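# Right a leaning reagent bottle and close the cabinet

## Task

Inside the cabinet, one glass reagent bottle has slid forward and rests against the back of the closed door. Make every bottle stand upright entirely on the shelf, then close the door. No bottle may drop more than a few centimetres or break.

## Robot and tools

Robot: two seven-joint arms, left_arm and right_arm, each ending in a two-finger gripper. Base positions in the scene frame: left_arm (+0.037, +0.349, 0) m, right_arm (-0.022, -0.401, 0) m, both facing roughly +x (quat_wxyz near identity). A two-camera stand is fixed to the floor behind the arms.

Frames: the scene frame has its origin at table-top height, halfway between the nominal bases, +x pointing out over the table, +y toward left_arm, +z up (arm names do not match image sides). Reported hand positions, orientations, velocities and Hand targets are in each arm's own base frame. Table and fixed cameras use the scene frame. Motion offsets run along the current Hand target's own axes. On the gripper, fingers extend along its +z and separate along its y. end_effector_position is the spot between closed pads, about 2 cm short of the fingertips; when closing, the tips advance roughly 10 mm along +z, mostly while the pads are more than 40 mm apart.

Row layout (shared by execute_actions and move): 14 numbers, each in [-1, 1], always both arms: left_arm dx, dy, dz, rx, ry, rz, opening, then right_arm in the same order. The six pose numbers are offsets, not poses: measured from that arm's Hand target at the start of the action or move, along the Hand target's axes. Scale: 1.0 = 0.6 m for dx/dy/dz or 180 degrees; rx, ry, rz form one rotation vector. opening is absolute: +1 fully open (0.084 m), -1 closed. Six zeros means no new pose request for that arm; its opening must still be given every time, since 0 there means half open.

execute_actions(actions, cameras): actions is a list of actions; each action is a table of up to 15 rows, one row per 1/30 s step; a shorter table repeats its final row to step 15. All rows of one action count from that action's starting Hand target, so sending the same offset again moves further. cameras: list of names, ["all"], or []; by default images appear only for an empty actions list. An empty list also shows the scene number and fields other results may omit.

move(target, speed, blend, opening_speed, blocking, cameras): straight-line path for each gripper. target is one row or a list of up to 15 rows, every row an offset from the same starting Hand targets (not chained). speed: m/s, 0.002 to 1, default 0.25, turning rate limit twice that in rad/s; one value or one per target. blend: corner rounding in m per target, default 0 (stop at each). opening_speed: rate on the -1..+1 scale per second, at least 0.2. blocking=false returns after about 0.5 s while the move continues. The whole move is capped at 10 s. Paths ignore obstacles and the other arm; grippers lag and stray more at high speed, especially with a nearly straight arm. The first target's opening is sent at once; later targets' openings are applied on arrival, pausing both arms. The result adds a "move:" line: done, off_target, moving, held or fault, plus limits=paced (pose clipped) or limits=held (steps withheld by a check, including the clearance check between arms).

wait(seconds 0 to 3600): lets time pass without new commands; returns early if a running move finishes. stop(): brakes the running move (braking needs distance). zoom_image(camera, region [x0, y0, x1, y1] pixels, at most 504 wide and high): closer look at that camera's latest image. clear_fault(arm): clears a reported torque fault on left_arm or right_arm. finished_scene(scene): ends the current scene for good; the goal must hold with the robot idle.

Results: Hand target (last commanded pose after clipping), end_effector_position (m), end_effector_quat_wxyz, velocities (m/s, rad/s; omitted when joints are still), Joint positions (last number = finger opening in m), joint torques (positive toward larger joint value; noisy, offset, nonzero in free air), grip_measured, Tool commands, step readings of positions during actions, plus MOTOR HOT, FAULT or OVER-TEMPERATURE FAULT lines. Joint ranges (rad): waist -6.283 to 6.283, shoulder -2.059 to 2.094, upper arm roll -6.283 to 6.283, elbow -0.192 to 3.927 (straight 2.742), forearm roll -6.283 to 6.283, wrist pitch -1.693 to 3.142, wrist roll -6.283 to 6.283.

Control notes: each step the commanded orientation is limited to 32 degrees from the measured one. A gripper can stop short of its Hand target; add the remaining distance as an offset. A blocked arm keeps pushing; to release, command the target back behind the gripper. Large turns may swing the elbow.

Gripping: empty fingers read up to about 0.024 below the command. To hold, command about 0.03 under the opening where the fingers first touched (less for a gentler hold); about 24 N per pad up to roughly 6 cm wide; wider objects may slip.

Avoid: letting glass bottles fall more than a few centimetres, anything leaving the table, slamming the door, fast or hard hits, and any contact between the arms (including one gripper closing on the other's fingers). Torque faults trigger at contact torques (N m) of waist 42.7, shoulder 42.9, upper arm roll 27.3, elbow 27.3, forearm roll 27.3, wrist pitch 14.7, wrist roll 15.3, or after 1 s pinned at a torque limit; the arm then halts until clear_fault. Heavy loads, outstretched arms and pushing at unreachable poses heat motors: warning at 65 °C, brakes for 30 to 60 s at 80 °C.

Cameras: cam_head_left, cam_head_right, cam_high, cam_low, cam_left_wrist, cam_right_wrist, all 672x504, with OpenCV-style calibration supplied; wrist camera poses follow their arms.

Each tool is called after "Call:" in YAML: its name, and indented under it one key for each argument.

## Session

Call:
execute_actions:
  actions: []

Call:
zoom_image:
  camera: "cam_head_left"
  region: [230, 10, 430, 220]

Call:
zoom_image:
  camera: "cam_head_right"
  region: [230, 10, 430, 220]

Scene clock: 0.00 s.
left_arm: end_effector_position=(+0.3389, +0.0817, +0.1299) grip_measured=+0.99 end_effector_quat_wxyz=(-0.031, -0.510, +0.858, -0.060) | right_arm: end_effector_position=(+0.1904, +0.0562, +0.2040) grip_measured=+1.00 end_effector_quat_wxyz=(-0.211, +0.172, +0.943, -0.191)
Joint positions: left_arm=[-0.12 -0.269 0.425 0.559 -0.031 0.836 2.38 0.084] | right_arm=[0.742 -0.426 -0.312 0.655 -0.161 1.645 -2.25 0.084]
Joint velocities: within noise
Joint torques (N m): no reading
Hand target: left_arm +0.3389, +0.0817, +0.1299; -0.031, -0.510, +0.858, -0.060 | right_arm +0.1904, +0.0562, +0.2040; -0.211, +0.172, +0.943, -0.191
Tool commands: left_gripper/opening=+1.0 right_gripper/opening=+1.0
camera_calibration:
cam_left_wrist: T_world_to_cam=[[-0.87144, 0.48409, -0.07899, 0.30194], [0.49044, 0.86236, -0.12569, -0.1498], [0.00727, -0.14827, -0.98892, 0.266]] pos_world=[0.33466, 0.02245, 0.26807]
cam_right_wrist: T_world_to_cam=[[0.22258, 0.87103, -0.43791, 0.02967], [0.85137, -0.39252, -0.348, 0.00132], [-0.47501, -0.29537, -0.82893, 0.4069]] pos_world=[0.18555, 0.09485, 0.35074]

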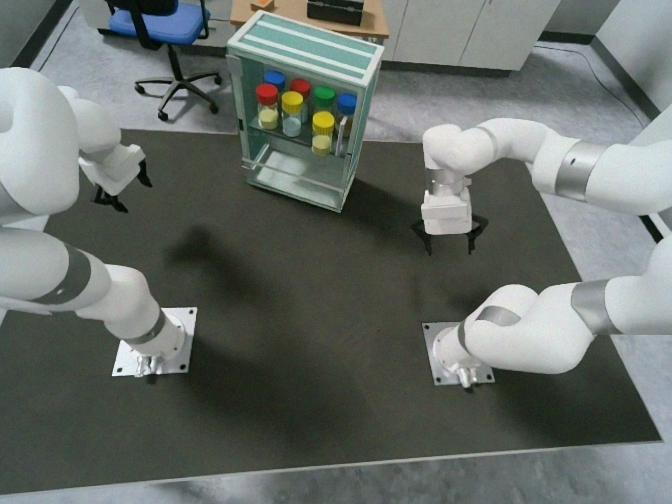

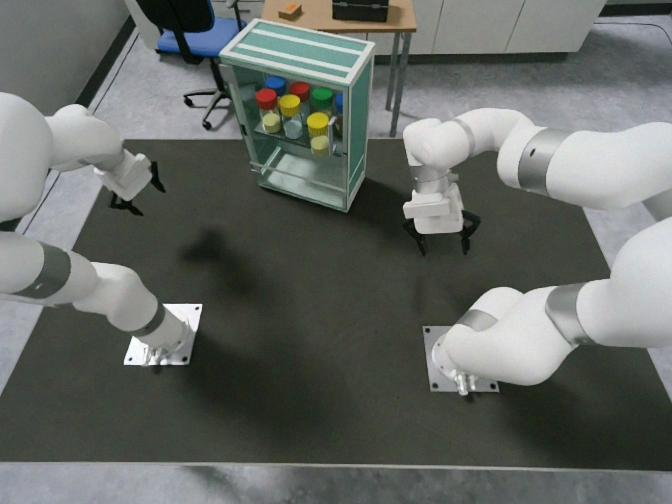

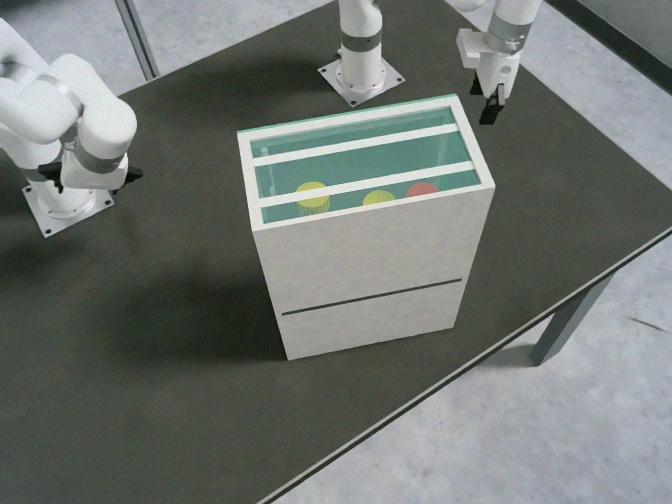

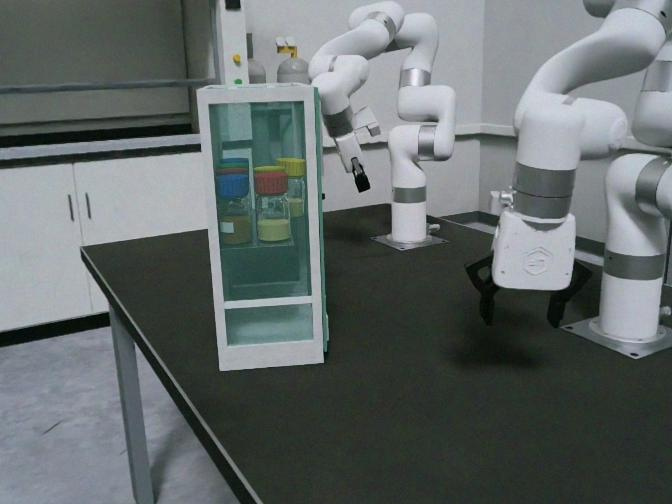

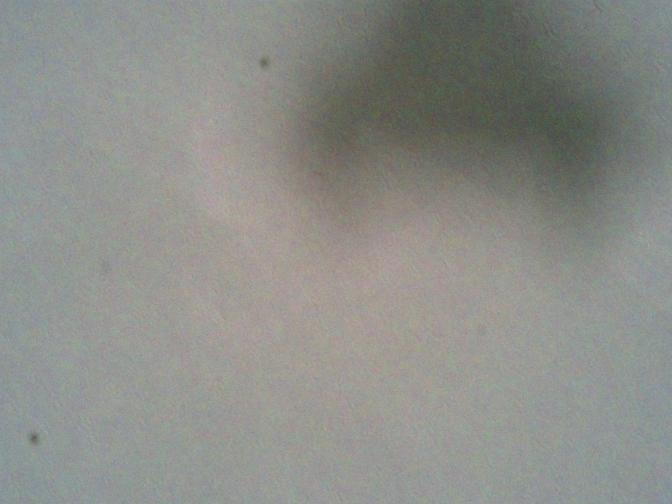

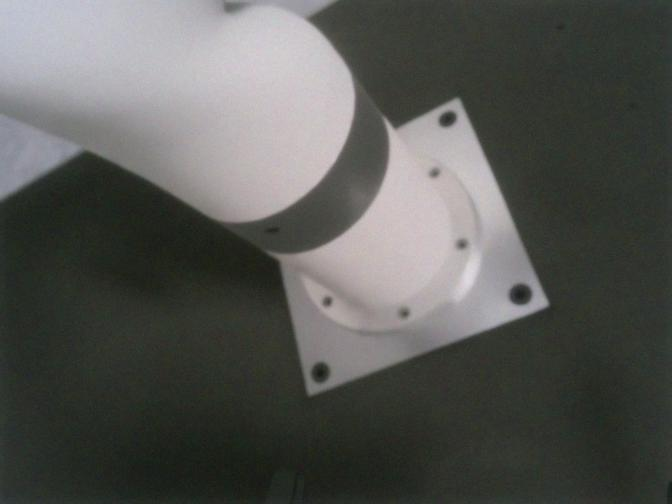

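Scaled by 2.400 from the camera's image (finer frame: 960x720).

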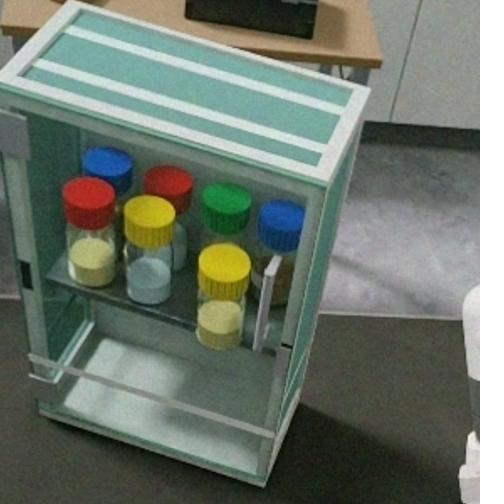

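Scaled by 2.400 from the camera's image (finer frame: 960x720).

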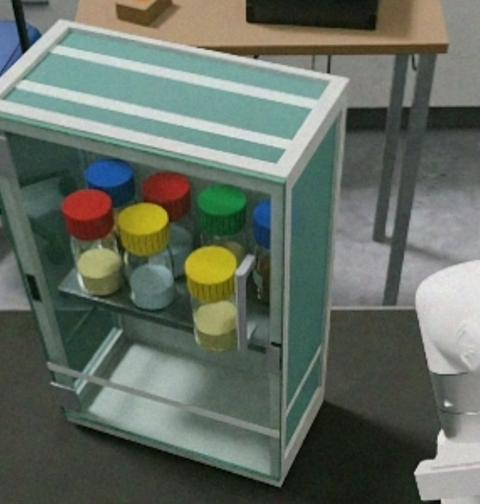

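Call:
move:
  target: [0.738,-0.3427,-0.2188,0.294,0.389,-0.291,0.3,-0.1365,0.174,-0.2255,-0.121,0.783,0.482,-1]
  cameras: ["cam_head_left","cam_head_right","cam_left_wrist","cam_right_wrist"]

Scene clock: 9.73 s.
left_arm: end_effector_position=(+0.3067, -0.3832, +0.3258) grip_measured=+0.29 end_effector_quat_wxyz=(+0.296, +0.643, -0.294, +0.643) | right_arm: end_effector_position=(+0.3484, +0.1525, +0.2449) grip_measured=-1.00 end_effector_quat_wxyz=(+0.694, -0.694, +0.134, -0.136)
Joint positions: left_arm=[-0.624 -0.456 -0.294 0.461 -3.189 0.669 3.049 0.056] | right_arm=[0.431 -0.298 -0.71 0.315 1.581 1.341 -1.043 0]
Joint torques (N m): left_arm=[3.39 -1.29 -0.48 21.06 -2.1 5.57 2.86] | right_arm=[-4.81 -14.84 3.9 11.13 2.1 0.29 2]
Hand target: left_arm +0.3067, -0.3832, +0.3258; +0.296, +0.643, -0.294, +0.643 | right_arm +0.3484, +0.1525, +0.2449; +0.694, -0.694, +0.134, -0.136
Off the commanded pose: left_arm 0.000 m, 0 deg | right_arm 0.000 m, 0 deg.
move: done
cam_left_wrist: T_world_to_cam=[[-0.75423, -0.6565, -0.0118, 0.01941], [0.01729, -0.00189, -0.99985, 0.39024], [0.65638, -0.75432, 0.01277, -0.36656]] pos_world=[0.2485, -0.26303, 0.39509]
cam_right_wrist: T_world_to_cam=[[0.02423, 0.00354, -0.9997, 0.26748], [-0.92345, 0.38315, -0.02102, 0.33883], [0.38296, 0.92368, 0.01255, -0.14664]] pos_world=[0.36257, 0.00468, 0.27637]

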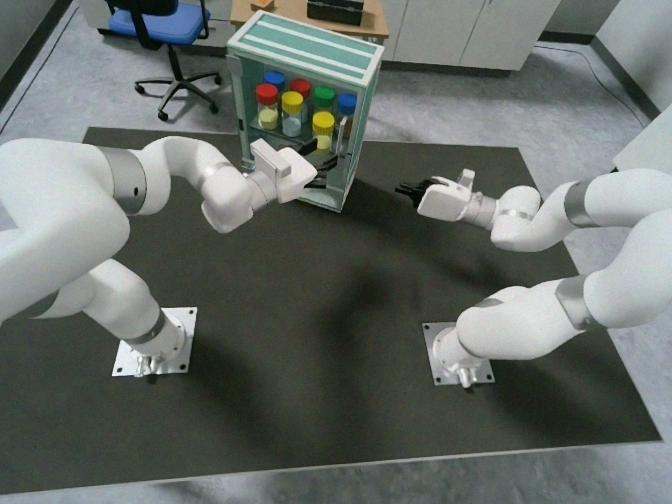

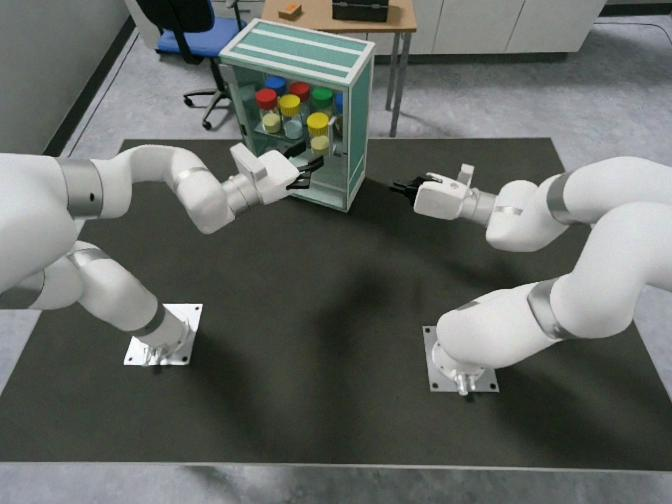

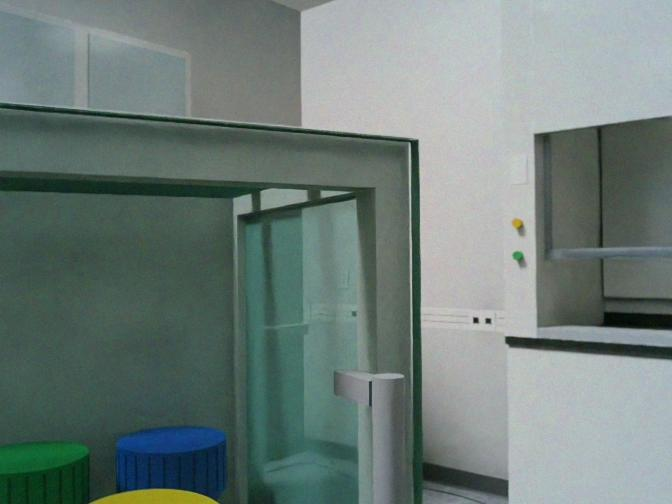

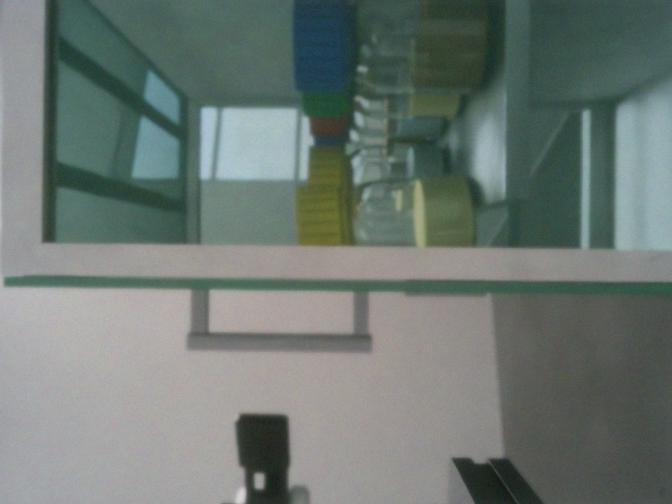

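Call:
zoom_image:
  camera: "cam_head_right"
  region: [280, 80, 380, 220]

Call:
zoom_image:
  camera: "cam_head_left"
  region: [280, 80, 380, 220]

Scaled by 3.600 from the camera's image (finer frame: 960x720).

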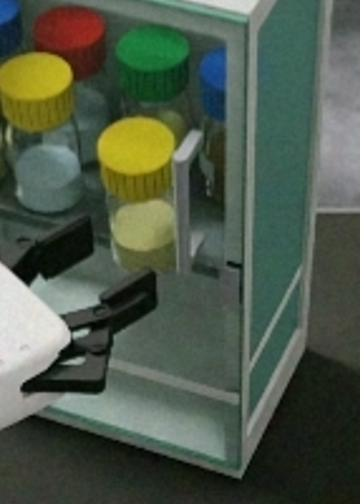

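Scaled by 3.600 from the camera's image (finer frame: 960x720).

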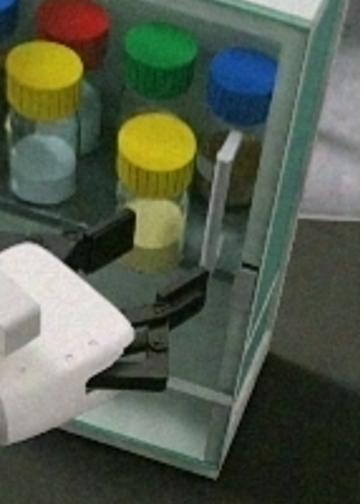

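Call:
move:
  target: [-0.017,-0.0217,0.085,0,0,0,0.2,0,0,0,0,0,0,-1]
  speed: 0.08
  cameras: ["cam_head_left","cam_head_right","cam_left_wrist","cam_right_wrist"]

Call:
zoom_image:
  camera: "cam_head_right"
  region: [280, 80, 380, 220]

Call:
zoom_image:
  camera: "cam_head_left"
  region: [280, 80, 380, 220]

Scene clock: 13.80 s.
left_arm: end_effector_position=(+0.3498, -0.4134, +0.3156) grip_measured=+0.19 end_effector_quat_wxyz=(+0.296, +0.643, -0.294, +0.643) | right_arm: end_effector_position=(+0.3484, +0.1525, +0.2449) grip_measured=-1.00 end_effector_quat_wxyz=(+0.694, -0.694, +0.134, -0.136)
Joint positions: left_arm=[-0.586 -0.239 -0.285 0.604 -3.147 0.738 3.077 0.052] | right_arm=[0.431 -0.298 -0.71 0.315 1.581 1.341 -1.043 0]
Joint torques (N m): left_arm=[3.3 -4.01 4.79 21.02 2.25 5.46 2.74] | right_arm=[-4.84 -14.59 4.03 11.22 2.18 0.39 1.8]
Hand target: left_arm +0.3498, -0.4134, +0.3156; +0.296, +0.643, -0.294, +0.643 | right_arm +0.3484, +0.1525, +0.2449; +0.694, -0.694, +0.134, -0.136
Off the commanded pose: left_arm 0.000 m, 0 deg | right_arm 0.000 m, 0 deg.
move: done
cam_left_wrist: T_world_to_cam=[[-0.75423, -0.6565, -0.01187, 0.032], [0.01734, -0.00184, -0.99985, 0.37933], [0.65638, -0.75432, 0.01277, -0.4175]] pos_world=[0.2916, -0.29323, 0.38499]
cam_right_wrist: T_world_to_cam=[[0.02423, 0.00354, -0.9997, 0.26748], [-0.92345, 0.38315, -0.02102, 0.33883], [0.38296, 0.92368, 0.01255, -0.14664]] pos_world=[0.36257, 0.00468, 0.27637]

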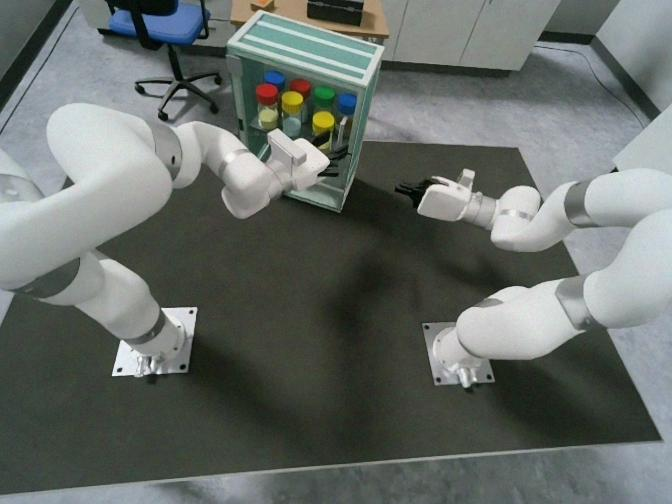

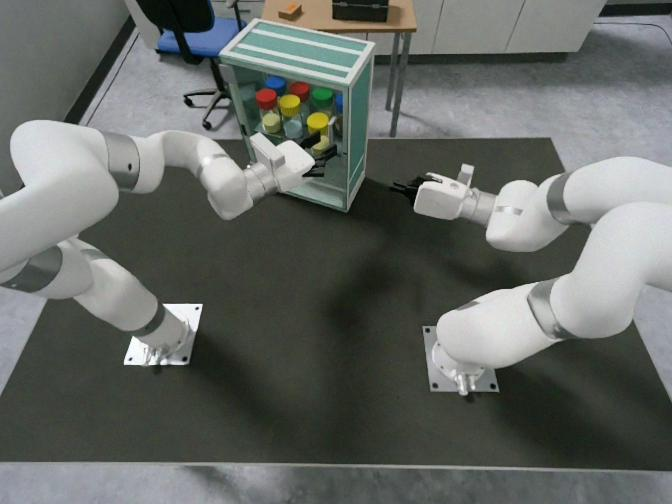

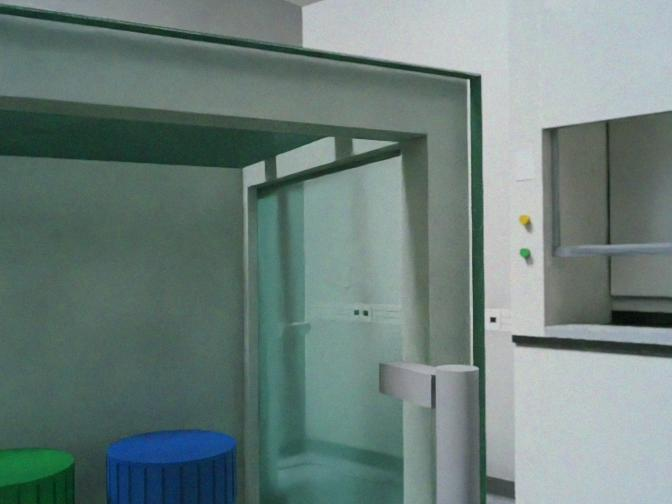

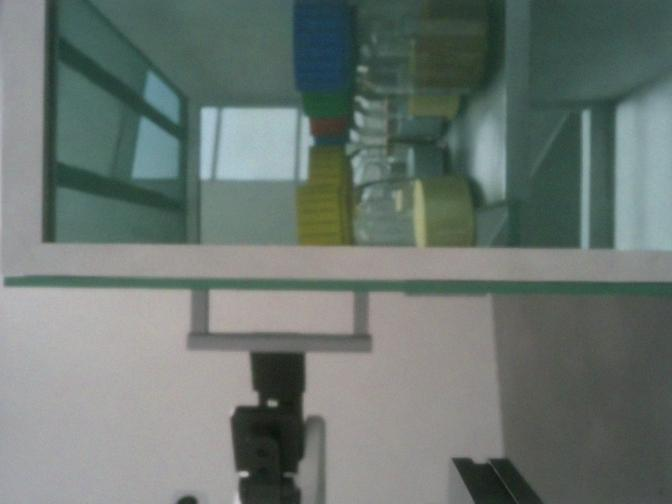

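Scaled by 3.600 from the camera's image (finer frame: 960x720).

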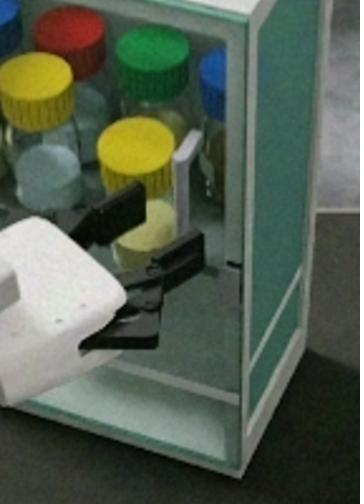

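Scaled by 3.600 from the camera's image (finer frame: 960x720).

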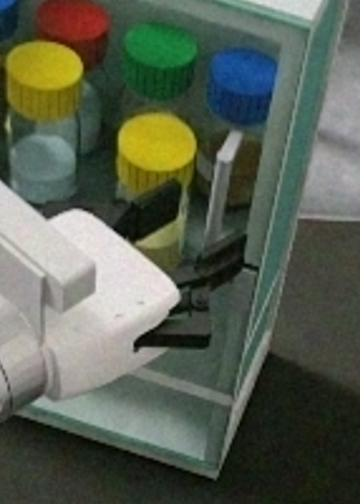

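Call:
move:
  target: [0,0,0.04,0,0,0,0.2,0,0,0,0,0,0,-1]
  speed: 0.05
  cameras: ["cam_head_left","cam_right_wrist","cam_left_wrist"]

Scene clock: 17.83 s.
left_arm: end_effector_position=(+0.3654, -0.4316, +0.3157) grip_measured=+0.19 end_effector_quat_wxyz=(+0.296, +0.643, -0.294, +0.643) | right_arm: end_effector_position=(+0.3484, +0.1525, +0.2449) grip_measured=-1.00 end_effector_quat_wxyz=(+0.694, -0.694, +0.134, -0.136)
Joint positions: left_arm=[-0.58 -0.155 -0.289 0.684 -3.15 0.739 3.102 0.052] | right_arm=[0.431 -0.298 -0.71 0.315 1.581 1.341 -1.043 0]
Joint torques (N m): left_arm=[3.34 -5.39 -1.83 20.93 -2.2 0.21 2.83] | right_arm=[-5.16 -14.59 3.86 11.34 2.24 0.39 1.82]
Hand target: left_arm +0.3654, -0.4316, +0.3156; +0.296, +0.643, -0.294, +0.643 | right_arm +0.3484, +0.1525, +0.2449; +0.694, -0.694, +0.134, -0.136
Off the commanded pose: left_arm 0.000 m, 0 deg | right_arm 0.000 m, 0 deg.
move: done
cam_left_wrist: T_world_to_cam=[[-0.75423, -0.6565, -0.01187, 0.03189], [0.01734, -0.00184, -0.99985, 0.37903], [0.65638, -0.75432, 0.01277, -0.44154]] pos_world=[0.3073, -0.31143, 0.38499]
cam_right_wrist: T_world_to_cam=[[0.02423, 0.00354, -0.9997, 0.26748], [-0.92345, 0.38315, -0.02102, 0.33883], [0.38296, 0.92368, 0.01255, -0.14664]] pos_world=[0.36257, 0.00468, 0.27637]
Images, in order (width x height): cam_head_left 672x504, cam_left_wrist 672x504, cam_right_wrist 672x504.

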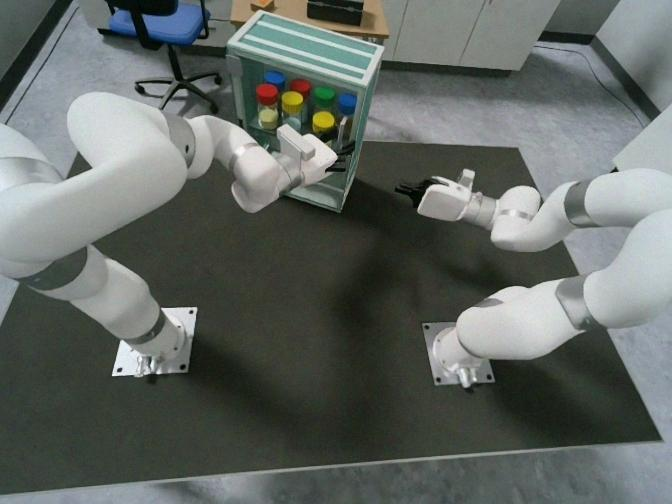

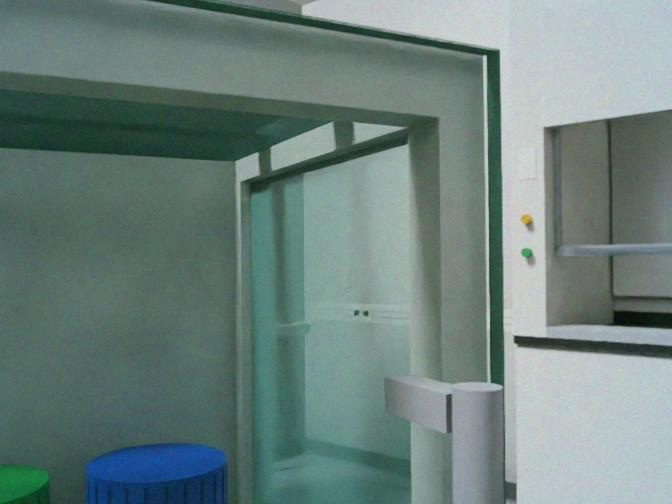

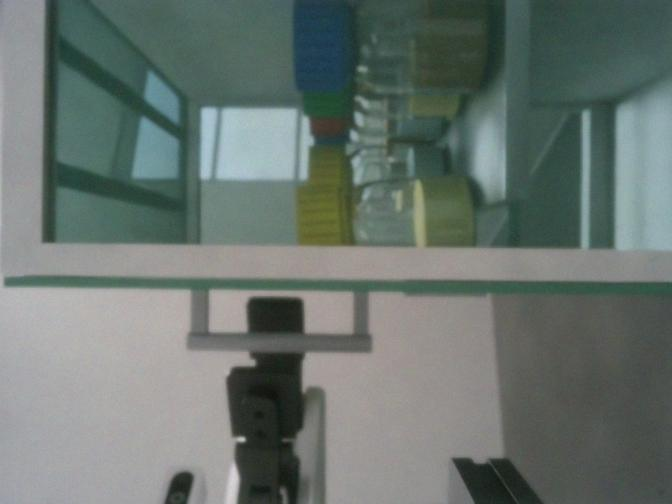

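Call:
zoom_image:
  camera: "cam_right_wrist"
  region: [170, 240, 400, 420]

Call:
zoom_image:
  camera: "cam_head_left"
  region: [240, 90, 400, 210]

Scaled by 2.191 from the camera's image (finer frame: 960x720).

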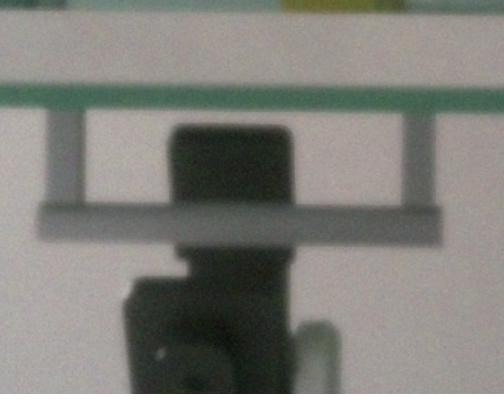

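Scaled by 3.150 from the camera's image (finer frame: 960x720).

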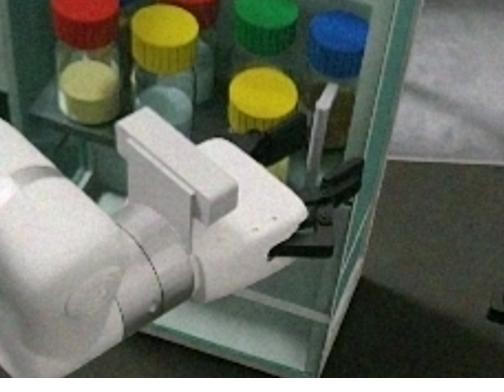

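Call:
move:
  target: [0,0,0,0,0,0,-0.75,0,0,0,0,0,0,-1]
  opening_speed: 0.6
  cameras: ["cam_head_left","cam_right_wrist"]

Call:
zoom_image:
  camera: "cam_head_left"
  region: [240, 90, 400, 210]

Scene clock: 22.43 s.
left_arm: end_effector_position=(+0.3715, -0.4264, +0.3161) grip_measured=-0.76 end_effector_quat_wxyz=(+0.292, +0.644, -0.289, +0.645) | right_arm: end_effector_position=(+0.3484, +0.1525, +0.2449) grip_measured=-1.00 end_effector_quat_wxyz=(+0.694, -0.694, +0.134, -0.136)
Joint positions: left_arm=[-0.584 -0.155 -0.271 0.684 -3.149 0.739 3.102 0.011] | right_arm=[0.431 -0.298 -0.71 0.315 1.581 1.341 -1.043 0]
Joint torques (N m): left_arm=[18.62 -9.19 19.37 16.35 -4.67 2.92 0.16] | right_arm=[-4.81 -14.87 3.91 11.25 2.19 0.29 1.76]
Hand target: left_arm +0.3715, -0.4264, +0.3161; +0.292, +0.644, -0.289, +0.645 (not the last commanded pose) | right_arm +0.3484, +0.1525, +0.2449; +0.694, -0.694, +0.134, -0.136
Tool commands: left_gripper/opening=-0.75 right_gripper/opening=-1.0
Off the commanded pose: left_arm 0.008 m, 1 deg | right_arm 0.000 m, 0 deg.
TORQUE FAULT: the external load on joint 3 (upper arm roll) of the left arm reached its load limit, and that arm stopped. The contact can be on any part of that arm beyond that joint, not only on its tool. A torque fault puts only its own arm into a fault stop. That arm's remaining commands of this call were not run. The hold on joint 3 (upper arm roll) of that arm was moved back by the arm itself, up to 3 degrees, as the stop began, but later a load was on that arm, so every hold on that arm was set again where that arm then was. That arm may still press on what stopped it. That arm is still stopped at the end of this call. While its stop runs, that arm, its gripper or tool too, takes no new command.
CLEAR FAULT: the left arm stays stopped (state 4) until you call clear_fault(arm="left_arm").
End effector pose when the fault began: left_arm: position (+0.3663, -0.4309, +0.3157), quat_wxyz (+0.295, +0.643, -0.293, +0.643)
Joint positions when the fault began: left_arm=[-0.579 -0.155 -0.288 0.684 -3.151 0.739 3.102 0.013]
move: fault (left_arm)
cam_right_wrist: T_world_to_cam=[[0.02423, 0.00354, -0.9997, 0.26748], [-0.92345, 0.38315, -0.02102, 0.33883], [0.38296, 0.92368, 0.01255, -0.14664]] pos_world=[0.36257, 0.00468, 0.27637]

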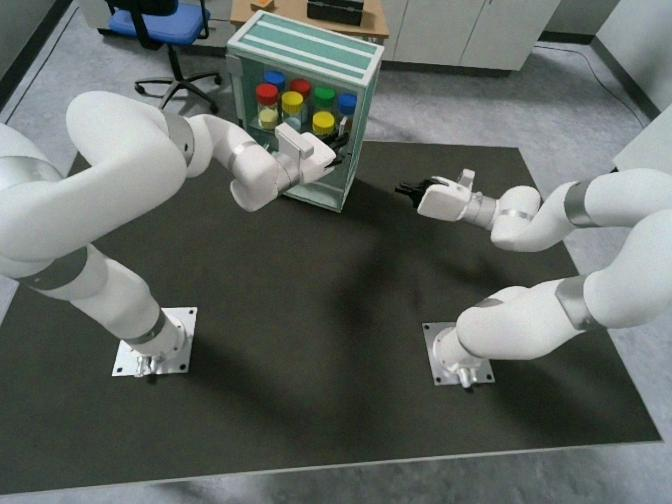

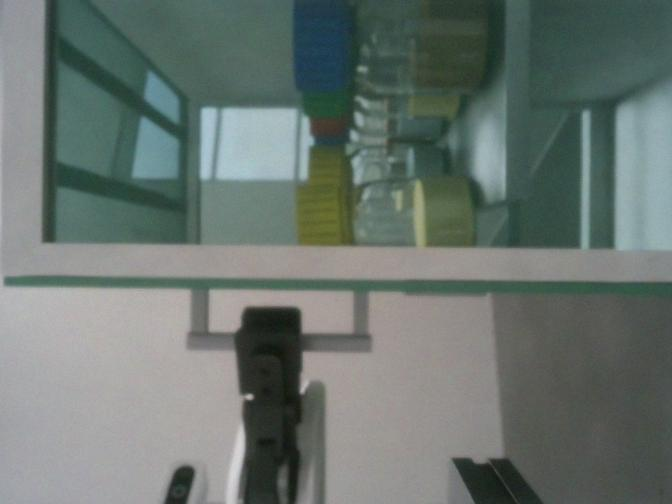

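Scaled by 3.150 from the camera's image (finer frame: 960x720).

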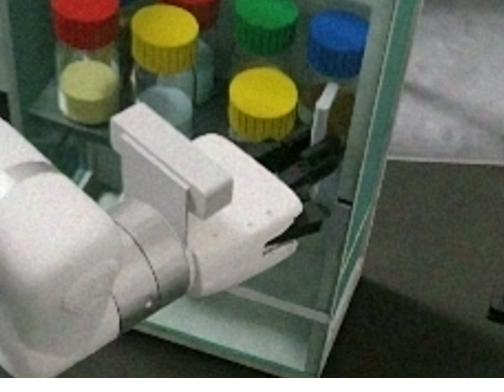

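Call:
clear_fault:
  arm: "left_arm"

Call:
move:
  target: [0,0,0,0,0,0,-0.85,0,0,0,0,0,0,-1]

Scene clock: 22.70 s.
left_arm: end_effector_position=(+0.3707, -0.4271, +0.3161) grip_measured=-0.76 end_effector_quat_wxyz=(+0.293, +0.644, -0.290, +0.644) end_effector_velocity=(-0.003, -0.003, +0.000) end_effector_angular_velocity=(+0.001, -0.001, -0.008) | right_arm: end_effector_position=(+0.3484, +0.1525, +0.2449) grip_measured=-1.00 end_effector_quat_wxyz=(+0.694, -0.694, +0.134, -0.136)
Joint positions: left_arm=[-0.585 -0.155 -0.272 0.684 -3.149 0.739 3.102 0.01] | right_arm=[0.431 -0.298 -0.71 0.315 1.581 1.341 -1.043 0]
Joint velocities: left_arm=[-0.004 0 -0.004 0 0 0 0 -0.002] | right_arm=[within noise]
Joint torques (N m): left_arm=[3.04 -9 8.48 17.64 -0.03 2.72 0.31] | right_arm=[-4.94 -14.53 3.89 11.27 2.24 0.21 1.7]
Hand target: left_arm +0.3707, -0.4271, +0.3161; +0.293, +0.644, -0.290, +0.644 (not the last commanded pose) | right_arm +0.3484, +0.1525, +0.2449; +0.694, -0.694, +0.134, -0.136
Tool commands: left_gripper/opening=-0.75 right_gripper/opening=-1.0
Off the commanded pose: left_arm 0.007 m, 1 deg | right_arm 0.000 m, 0 deg.
TORQUE FAULT, CONTINUED: the left arm's stop, for the torque fault of joint 3 (upper arm roll) that an earlier result reported, is over. The call counts as one of the actions that you can send in this scene. The hold on joint 3 (upper arm roll) of that arm was moved back by the arm itself, up to 3 degrees, as the stop began, but later a load was on that arm, so every hold on that arm was set again where that arm then was. That arm's target is now where it stood when the stop ended, not its last command. That arm's gripper keeps its grip as last carried out, and that arm accepts commands again: back off and push less far.
CLEAR FAULT: your call cleared the left arm's torque fault. If a joint's load stays at its limit, that arm stops again at once.

Scene clock: 23.20 s.
left_arm: end_effector_position=(+0.3706, -0.4272, +0.3161) grip_measured=-0.79 end_effector_quat_wxyz=(+0.293, +0.644, -0.290, +0.644) | right_arm: end_effector_position=(+0.3484, +0.1525, +0.2449) grip_measured=-1.00 end_effector_quat_wxyz=(+0.694, -0.694, +0.134, -0.136)
Joint positions: left_arm=[-0.585 -0.155 -0.272 0.684 -3.149 0.739 3.102 0.009] | right_arm=[0.431 -0.298 -0.71 0.315 1.581 1.341 -1.043 0]
Joint torques (N m): left_arm=[12.21 -8.84 16.59 17.09 0.07 2.85 -0.1] | right_arm=[-4.78 -14.65 3.96 11.66 2.33 0.19 1.91]
Hand target: left_arm +0.3707, -0.4271, +0.3161; +0.293, +0.644, -0.290, +0.644 | right_arm +0.3484, +0.1525, +0.2449; +0.694, -0.694, +0.134, -0.136
Off the commanded pose: left_arm 0.000 m, 0 deg | right_arm 0.000 m, 0 deg.
move: done

Call:
move:
  target:
    - [0,0.0112,-0.0422,-0.0278,0,0,-1,0,0,0,0,0,0,-1]
    - [0,0.0193,-0.0897,-0.0583,0,0,-1,0,0,0,0,0,0,-1]
  speed: 0.04
  blend: 0.003
  cameras: ["cam_head_left","cam_right_wrist"]

Scene clock: 26.83 s.
left_arm: end_effector_position=(+0.3260, -0.3947, +0.3160) grip_measured=-0.79 end_effector_quat_wxyz=(+0.351, +0.615, -0.348, +0.615) | right_arm: end_effector_position=(+0.3484, +0.1525, +0.2449) grip_measured=-1.00 end_effector_quat_wxyz=(+0.694, -0.694, +0.134, -0.136)
Joint positions: left_arm=[-0.601 -0.337 -0.202 0.501 -2.799 0.787 2.823 0.009] | right_arm=[0.431 -0.298 -0.71 0.315 1.581 1.341 -1.043 0]
Joint torques (N m): left_arm=[24.27 -11.75 32.09 14.13 -2.95 1.12 -2.6] | right_arm=[-4.91 -14.55 3.98 11.47 2.13 0.25 1.79]
Hand target: left_arm +0.3264, -0.3944, +0.3160; +0.350, +0.615, -0.348, +0.615 | right_arm +0.3484, +0.1525, +0.2449; +0.694, -0.694, +0.134, -0.136
Off the commanded pose: left_arm 0.001 m, 0 deg | right_arm 0.000 m, 0 deg.
move: done
cam_right_wrist: T_world_to_cam=[[0.02423, 0.00354, -0.9997, 0.26748], [-0.92345, 0.38315, -0.02102, 0.33883], [0.38296, 0.92368, 0.01255, -0.14664]] pos_world=[0.36257, 0.00468, 0.27637]

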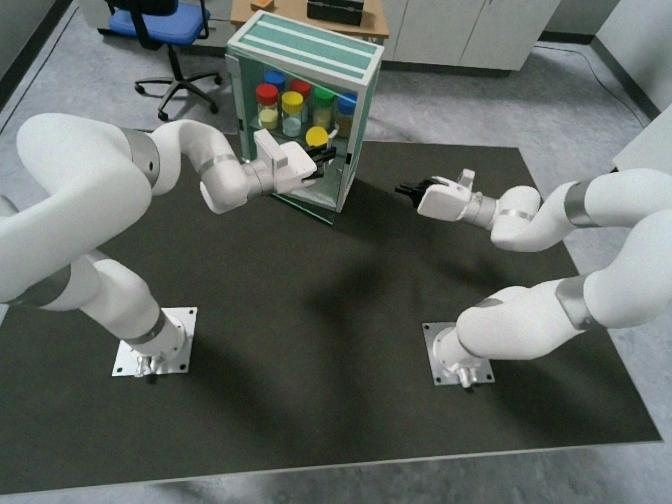

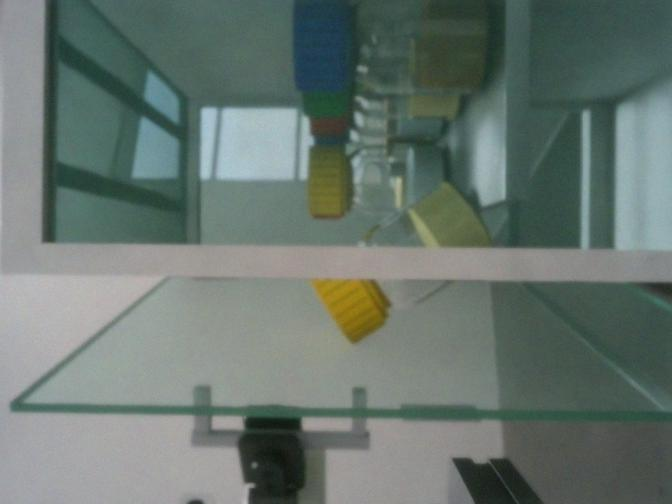

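Call:
move:
  target:
    - [0,0,0,0,0,0,-1,0.048,0.083,0.05,0,0,0,-1]
    - [0,0,0,0,0,0,-1,0.048,0.083,0.317,0,0,0,-1]
  speed: 0.07
  cameras: ["cam_head_left","cam_right_wrist"]

Call:
zoom_image:
  camera: "cam_head_left"
  region: [240, 90, 400, 210]

Scene clock: 31.60 s.
left_arm: end_effector_position=(+0.3262, -0.3946, +0.3160) grip_measured=-0.79 end_effector_quat_wxyz=(+0.350, +0.615, -0.348, +0.615) | right_arm: end_effector_position=(+0.4465, +0.3179, +0.1951) grip_measured=-1.00 end_effector_quat_wxyz=(+0.694, -0.694, +0.134, -0.136)
Joint positions: left_arm=[-0.593 -0.338 -0.209 0.501 -2.798 0.788 2.82 0.009] | right_arm=[0.738 0.262 -0.461 0.683 2.231 1.38 -1.151 0]
Joint torques (N m): left_arm=[26.18 -11.85 30.79 13.92 -3.12 0.81 -2.58] | right_arm=[4.99 -13.87 -0.08 16.66 2.09 0.43 1.91]
Hand target: left_arm +0.3264, -0.3944, +0.3160; +0.350, +0.615, -0.348, +0.615 | right_arm +0.4465, +0.3180, +0.1951; +0.694, -0.694, +0.134, -0.136
Off the commanded pose: left_arm 0.000 m, 0 deg | right_arm 0.000 m, 0 deg.
move: done
cam_right_wrist: T_world_to_cam=[[0.02423, 0.00354, -0.9997, 0.21474], [-0.92341, 0.38323, -0.02102, 0.36493], [0.38304, 0.92365, 0.01255, -0.33648]] pos_world=[0.46067, 0.17018, 0.22657]

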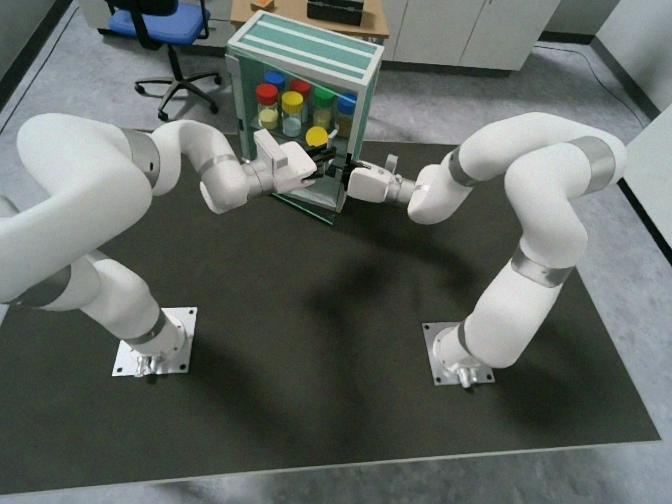

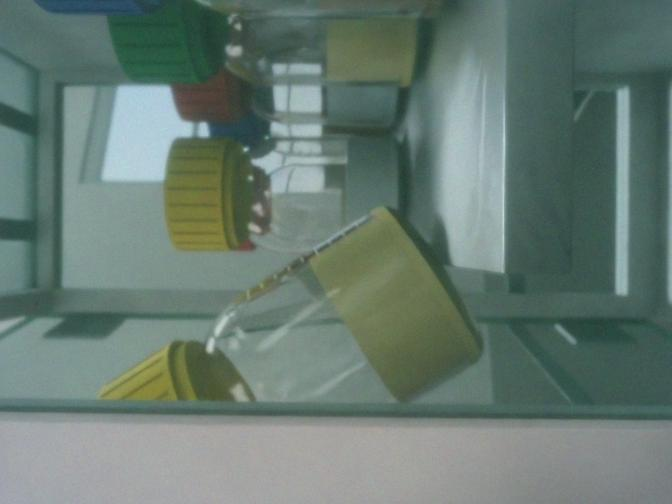

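Scaled by 3.150 from the camera's image (finer frame: 960x720).

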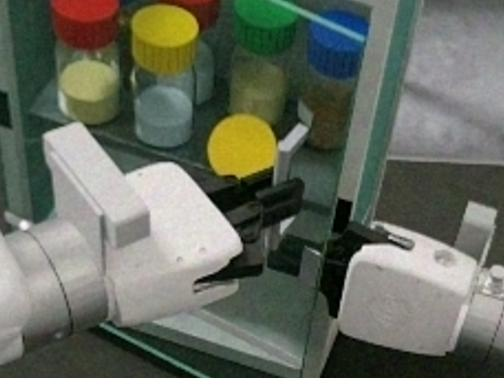

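Call:
move:
  target:
    - [0,0,0,0,0,0,-1,0,0,0.055,0,0,0,-1]
    - [0,0,0,0,0,0,-1,0,-0.038,0.055,0,0,0,-1]
  speed: 0.04
  cameras: ["cam_head_left","cam_right_wrist"]

Call:
zoom_image:
  camera: "cam_head_left"
  region: [240, 90, 400, 210]

Scene clock: 34.03 s.
left_arm: end_effector_position=(+0.3262, -0.3946, +0.3160) grip_measured=-0.79 end_effector_quat_wxyz=(+0.350, +0.615, -0.348, +0.615) | right_arm: end_effector_position=(+0.4588, +0.3486, +0.2179) grip_measured=-1.00 end_effector_quat_wxyz=(+0.694, -0.694, +0.134, -0.136)
Joint positions: left_arm=[-0.59 -0.338 -0.213 0.501 -2.798 0.789 2.819 0.009] | right_arm=[0.781 0.243 -0.43 0.756 2.276 1.285 -1.106 0]
Joint torques (N m): left_arm=[26.13 -12.03 30.72 13.83 -3.02 0.75 -2.46] | right_arm=[4.41 -28.99 -4.23 13.06 -0.9 0.48 1.76]
Hand target: left_arm +0.3264, -0.3944, +0.3160; +0.350, +0.615, -0.348, +0.615 | right_arm +0.4588, +0.3486, +0.2179; +0.694, -0.694, +0.134, -0.136
Off the commanded pose: left_arm 0.000 m, 0 deg | right_arm 0.000 m, 0 deg.
move: done
cam_right_wrist: T_world_to_cam=[[0.02423, 0.00354, -0.9997, 0.23712], [-0.92345, 0.38315, -0.02102, 0.36508], [0.38296, 0.92368, 0.01255, -0.36971]] pos_world=[0.47297, 0.20078, 0.24937]

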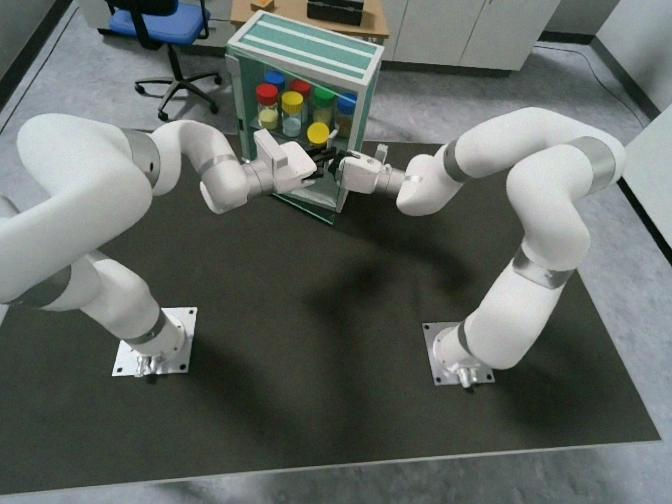

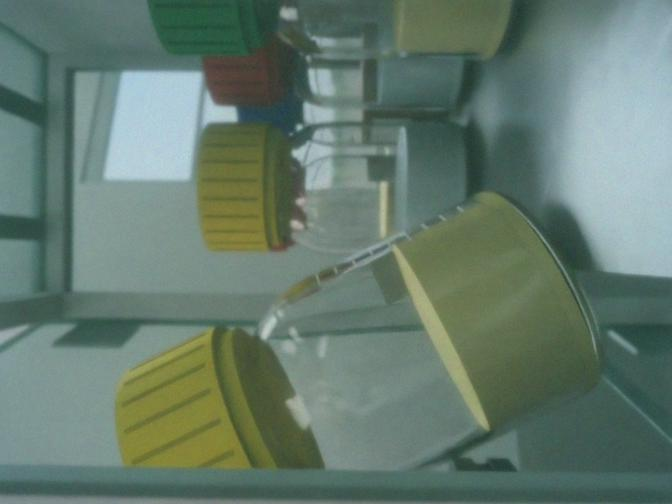

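Scaled by 3.150 from the camera's image (finer frame: 960x720).

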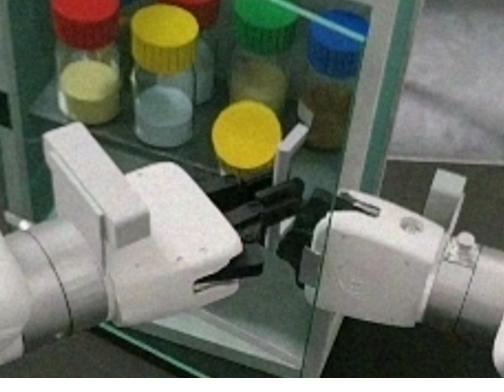

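Call:
move:
  target:
    - [0,0.0147,-0.0595,-0.0389,0,0,-1,0,0,0,0,0,0,-1]
    - [0,0.0222,-0.1202,-0.0778,0,0,-1,0,0,0,0,0,0,-1]
  speed: 0.05
  blend: 0.003
  cameras: ["cam_head_left","cam_right_wrist"]

Scene clock: 38.80 s.
left_arm: end_effector_position=(+0.2773, -0.3399, +0.3157) grip_measured=-0.79 end_effector_quat_wxyz=(+0.423, +0.567, -0.421, +0.568) | right_arm: end_effector_position=(+0.4588, +0.3486, +0.2179) grip_measured=-1.00 end_effector_quat_wxyz=(+0.694, -0.694, +0.134, -0.136)
Joint positions: left_arm=[-0.563 -0.566 -0.038 0.289 -2.26 0.958 2.503 0.009] | right_arm=[0.781 0.243 -0.43 0.756 2.276 1.284 -1.106 0]
Joint torques (N m): left_arm=[30.04 -6.62 36.87 18.54 -5.04 -9.16 -2.42] | right_arm=[4.19 -29.13 -4.23 14.55 -0.72 0.4 1.77]
Hand target: left_arm +0.2780, -0.3393, +0.3159; +0.423, +0.567, -0.420, +0.568 | right_arm +0.4588, +0.3486, +0.2179; +0.694, -0.694, +0.134, -0.136
Off the commanded pose: left_arm 0.001 m, 0 deg | right_arm 0.000 m, 0 deg.
move: done
cam_right_wrist: T_world_to_cam=[[0.02423, 0.00354, -0.9997, 0.23712], [-0.92345, 0.38315, -0.02102, 0.36508], [0.38296, 0.92368, 0.01255, -0.36971]] pos_world=[0.47297, 0.20078, 0.24937]

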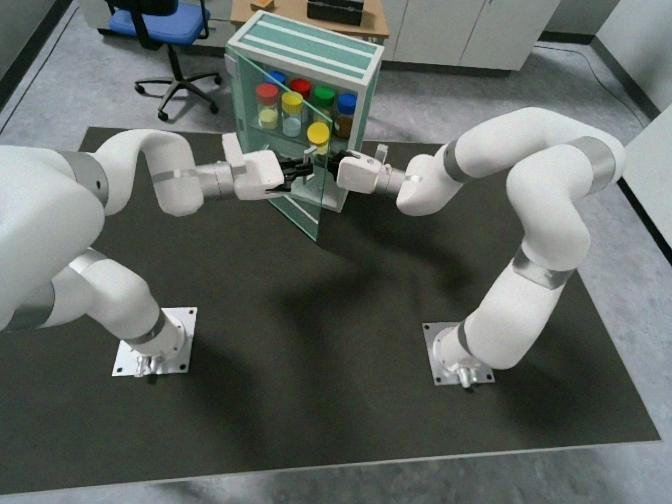

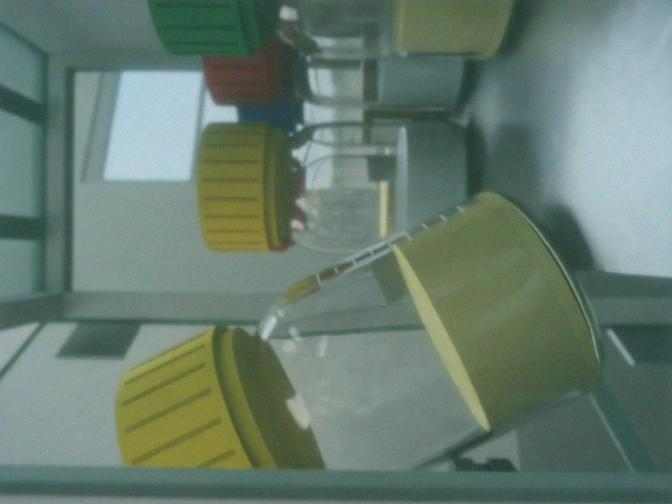

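Call:
move:
  target:
    - [0,0.0148,-0.0592,-0.0389,0,0,-1,0,0,0,0,0,0,-1]
    - [0,0.0223,-0.12,-0.0778,0,0,-1,0,0,0,0,0,0,-1]
  speed: 0.05
  blend: 0.003

Call:
move:
  target:
    - [0,0.0148,-0.0592,-0.0389,0,0,-1,0,0,0,0,0,0,-1]
    - [0,0.0223,-0.12,-0.0778,0,0,-1,0,0,0,0,0,0,-1]
  speed: 0.05
  blend: 0.003
  cameras: ["cam_head_left","cam_high"]

Scene clock: 42.10 s.
left_arm: end_effector_position=(+0.2481, -0.2980, +0.3215) grip_measured=-0.79 end_effector_quat_wxyz=(+0.481, +0.518, -0.466, +0.532) | right_arm: end_effector_position=(+0.4588, +0.3486, +0.2179) grip_measured=-1.00 end_effector_quat_wxyz=(+0.694, -0.694, +0.134, -0.136)
Joint positions: left_arm=[-0.469 -0.65 0.149 0.217 -1.839 1.195 2.355 0.009] | right_arm=[0.781 0.243 -0.43 0.756 2.276 1.284 -1.106 0]
Joint torques (N m): left_arm=[-7.06 -3.21 -8.14 16.85 0.19 4.82 0.22] | right_arm=[4.63 -29.2 -4.37 15.95 -0.95 0.6 1.68]
Hand target: left_arm +0.2481, -0.2980, +0.3215; +0.481, +0.518, -0.466, +0.532 (not the last commanded pose) | right_arm +0.4588, +0.3486, +0.2179; +0.694, -0.694, +0.134, -0.136
Tool commands: left_gripper/opening=-1.0 right_gripper/opening=-1.0
Off the commanded pose: left_arm 0.025 m, 3 deg | right_arm 0.000 m, 0 deg.
TORQUE FAULT: the external load on joint 6 (wrist pitch) of the left arm reached its load limit, and that arm stopped. The contact can be on any part of that arm beyond that joint, not only on its tool. A torque fault puts only its own arm into a fault stop. That arm's remaining commands of this call were not run. The hold on joint 6 (wrist pitch) of that arm was moved back by the arm itself, up to 3 degrees, as the stop began, but later a load was on that arm, so every hold on that arm was set again where that arm then was. That arm may still press on what stopped it. That arm is still stopped at the end of this call. While its stop runs, that arm, its gripper or tool too, takes no new command.
CLEAR FAULT: the left arm stays stopped (state 4) until you call clear_fault(arm="left_arm").
End effector pose when the fault began: left_arm: position (+0.2527, -0.2962, +0.3158), quat_wxyz (+0.469, +0.529, -0.467, +0.531)
Joint positions when the fault began: left_arm=[-0.473 -0.651 0.146 0.218 -1.84 1.16 2.356 0.009]
move: fault (left_arm); path passed 1 of 2 targets

not run: an earlier result of this reply reported a fault or no control. Calls in your next reply go to the robot.


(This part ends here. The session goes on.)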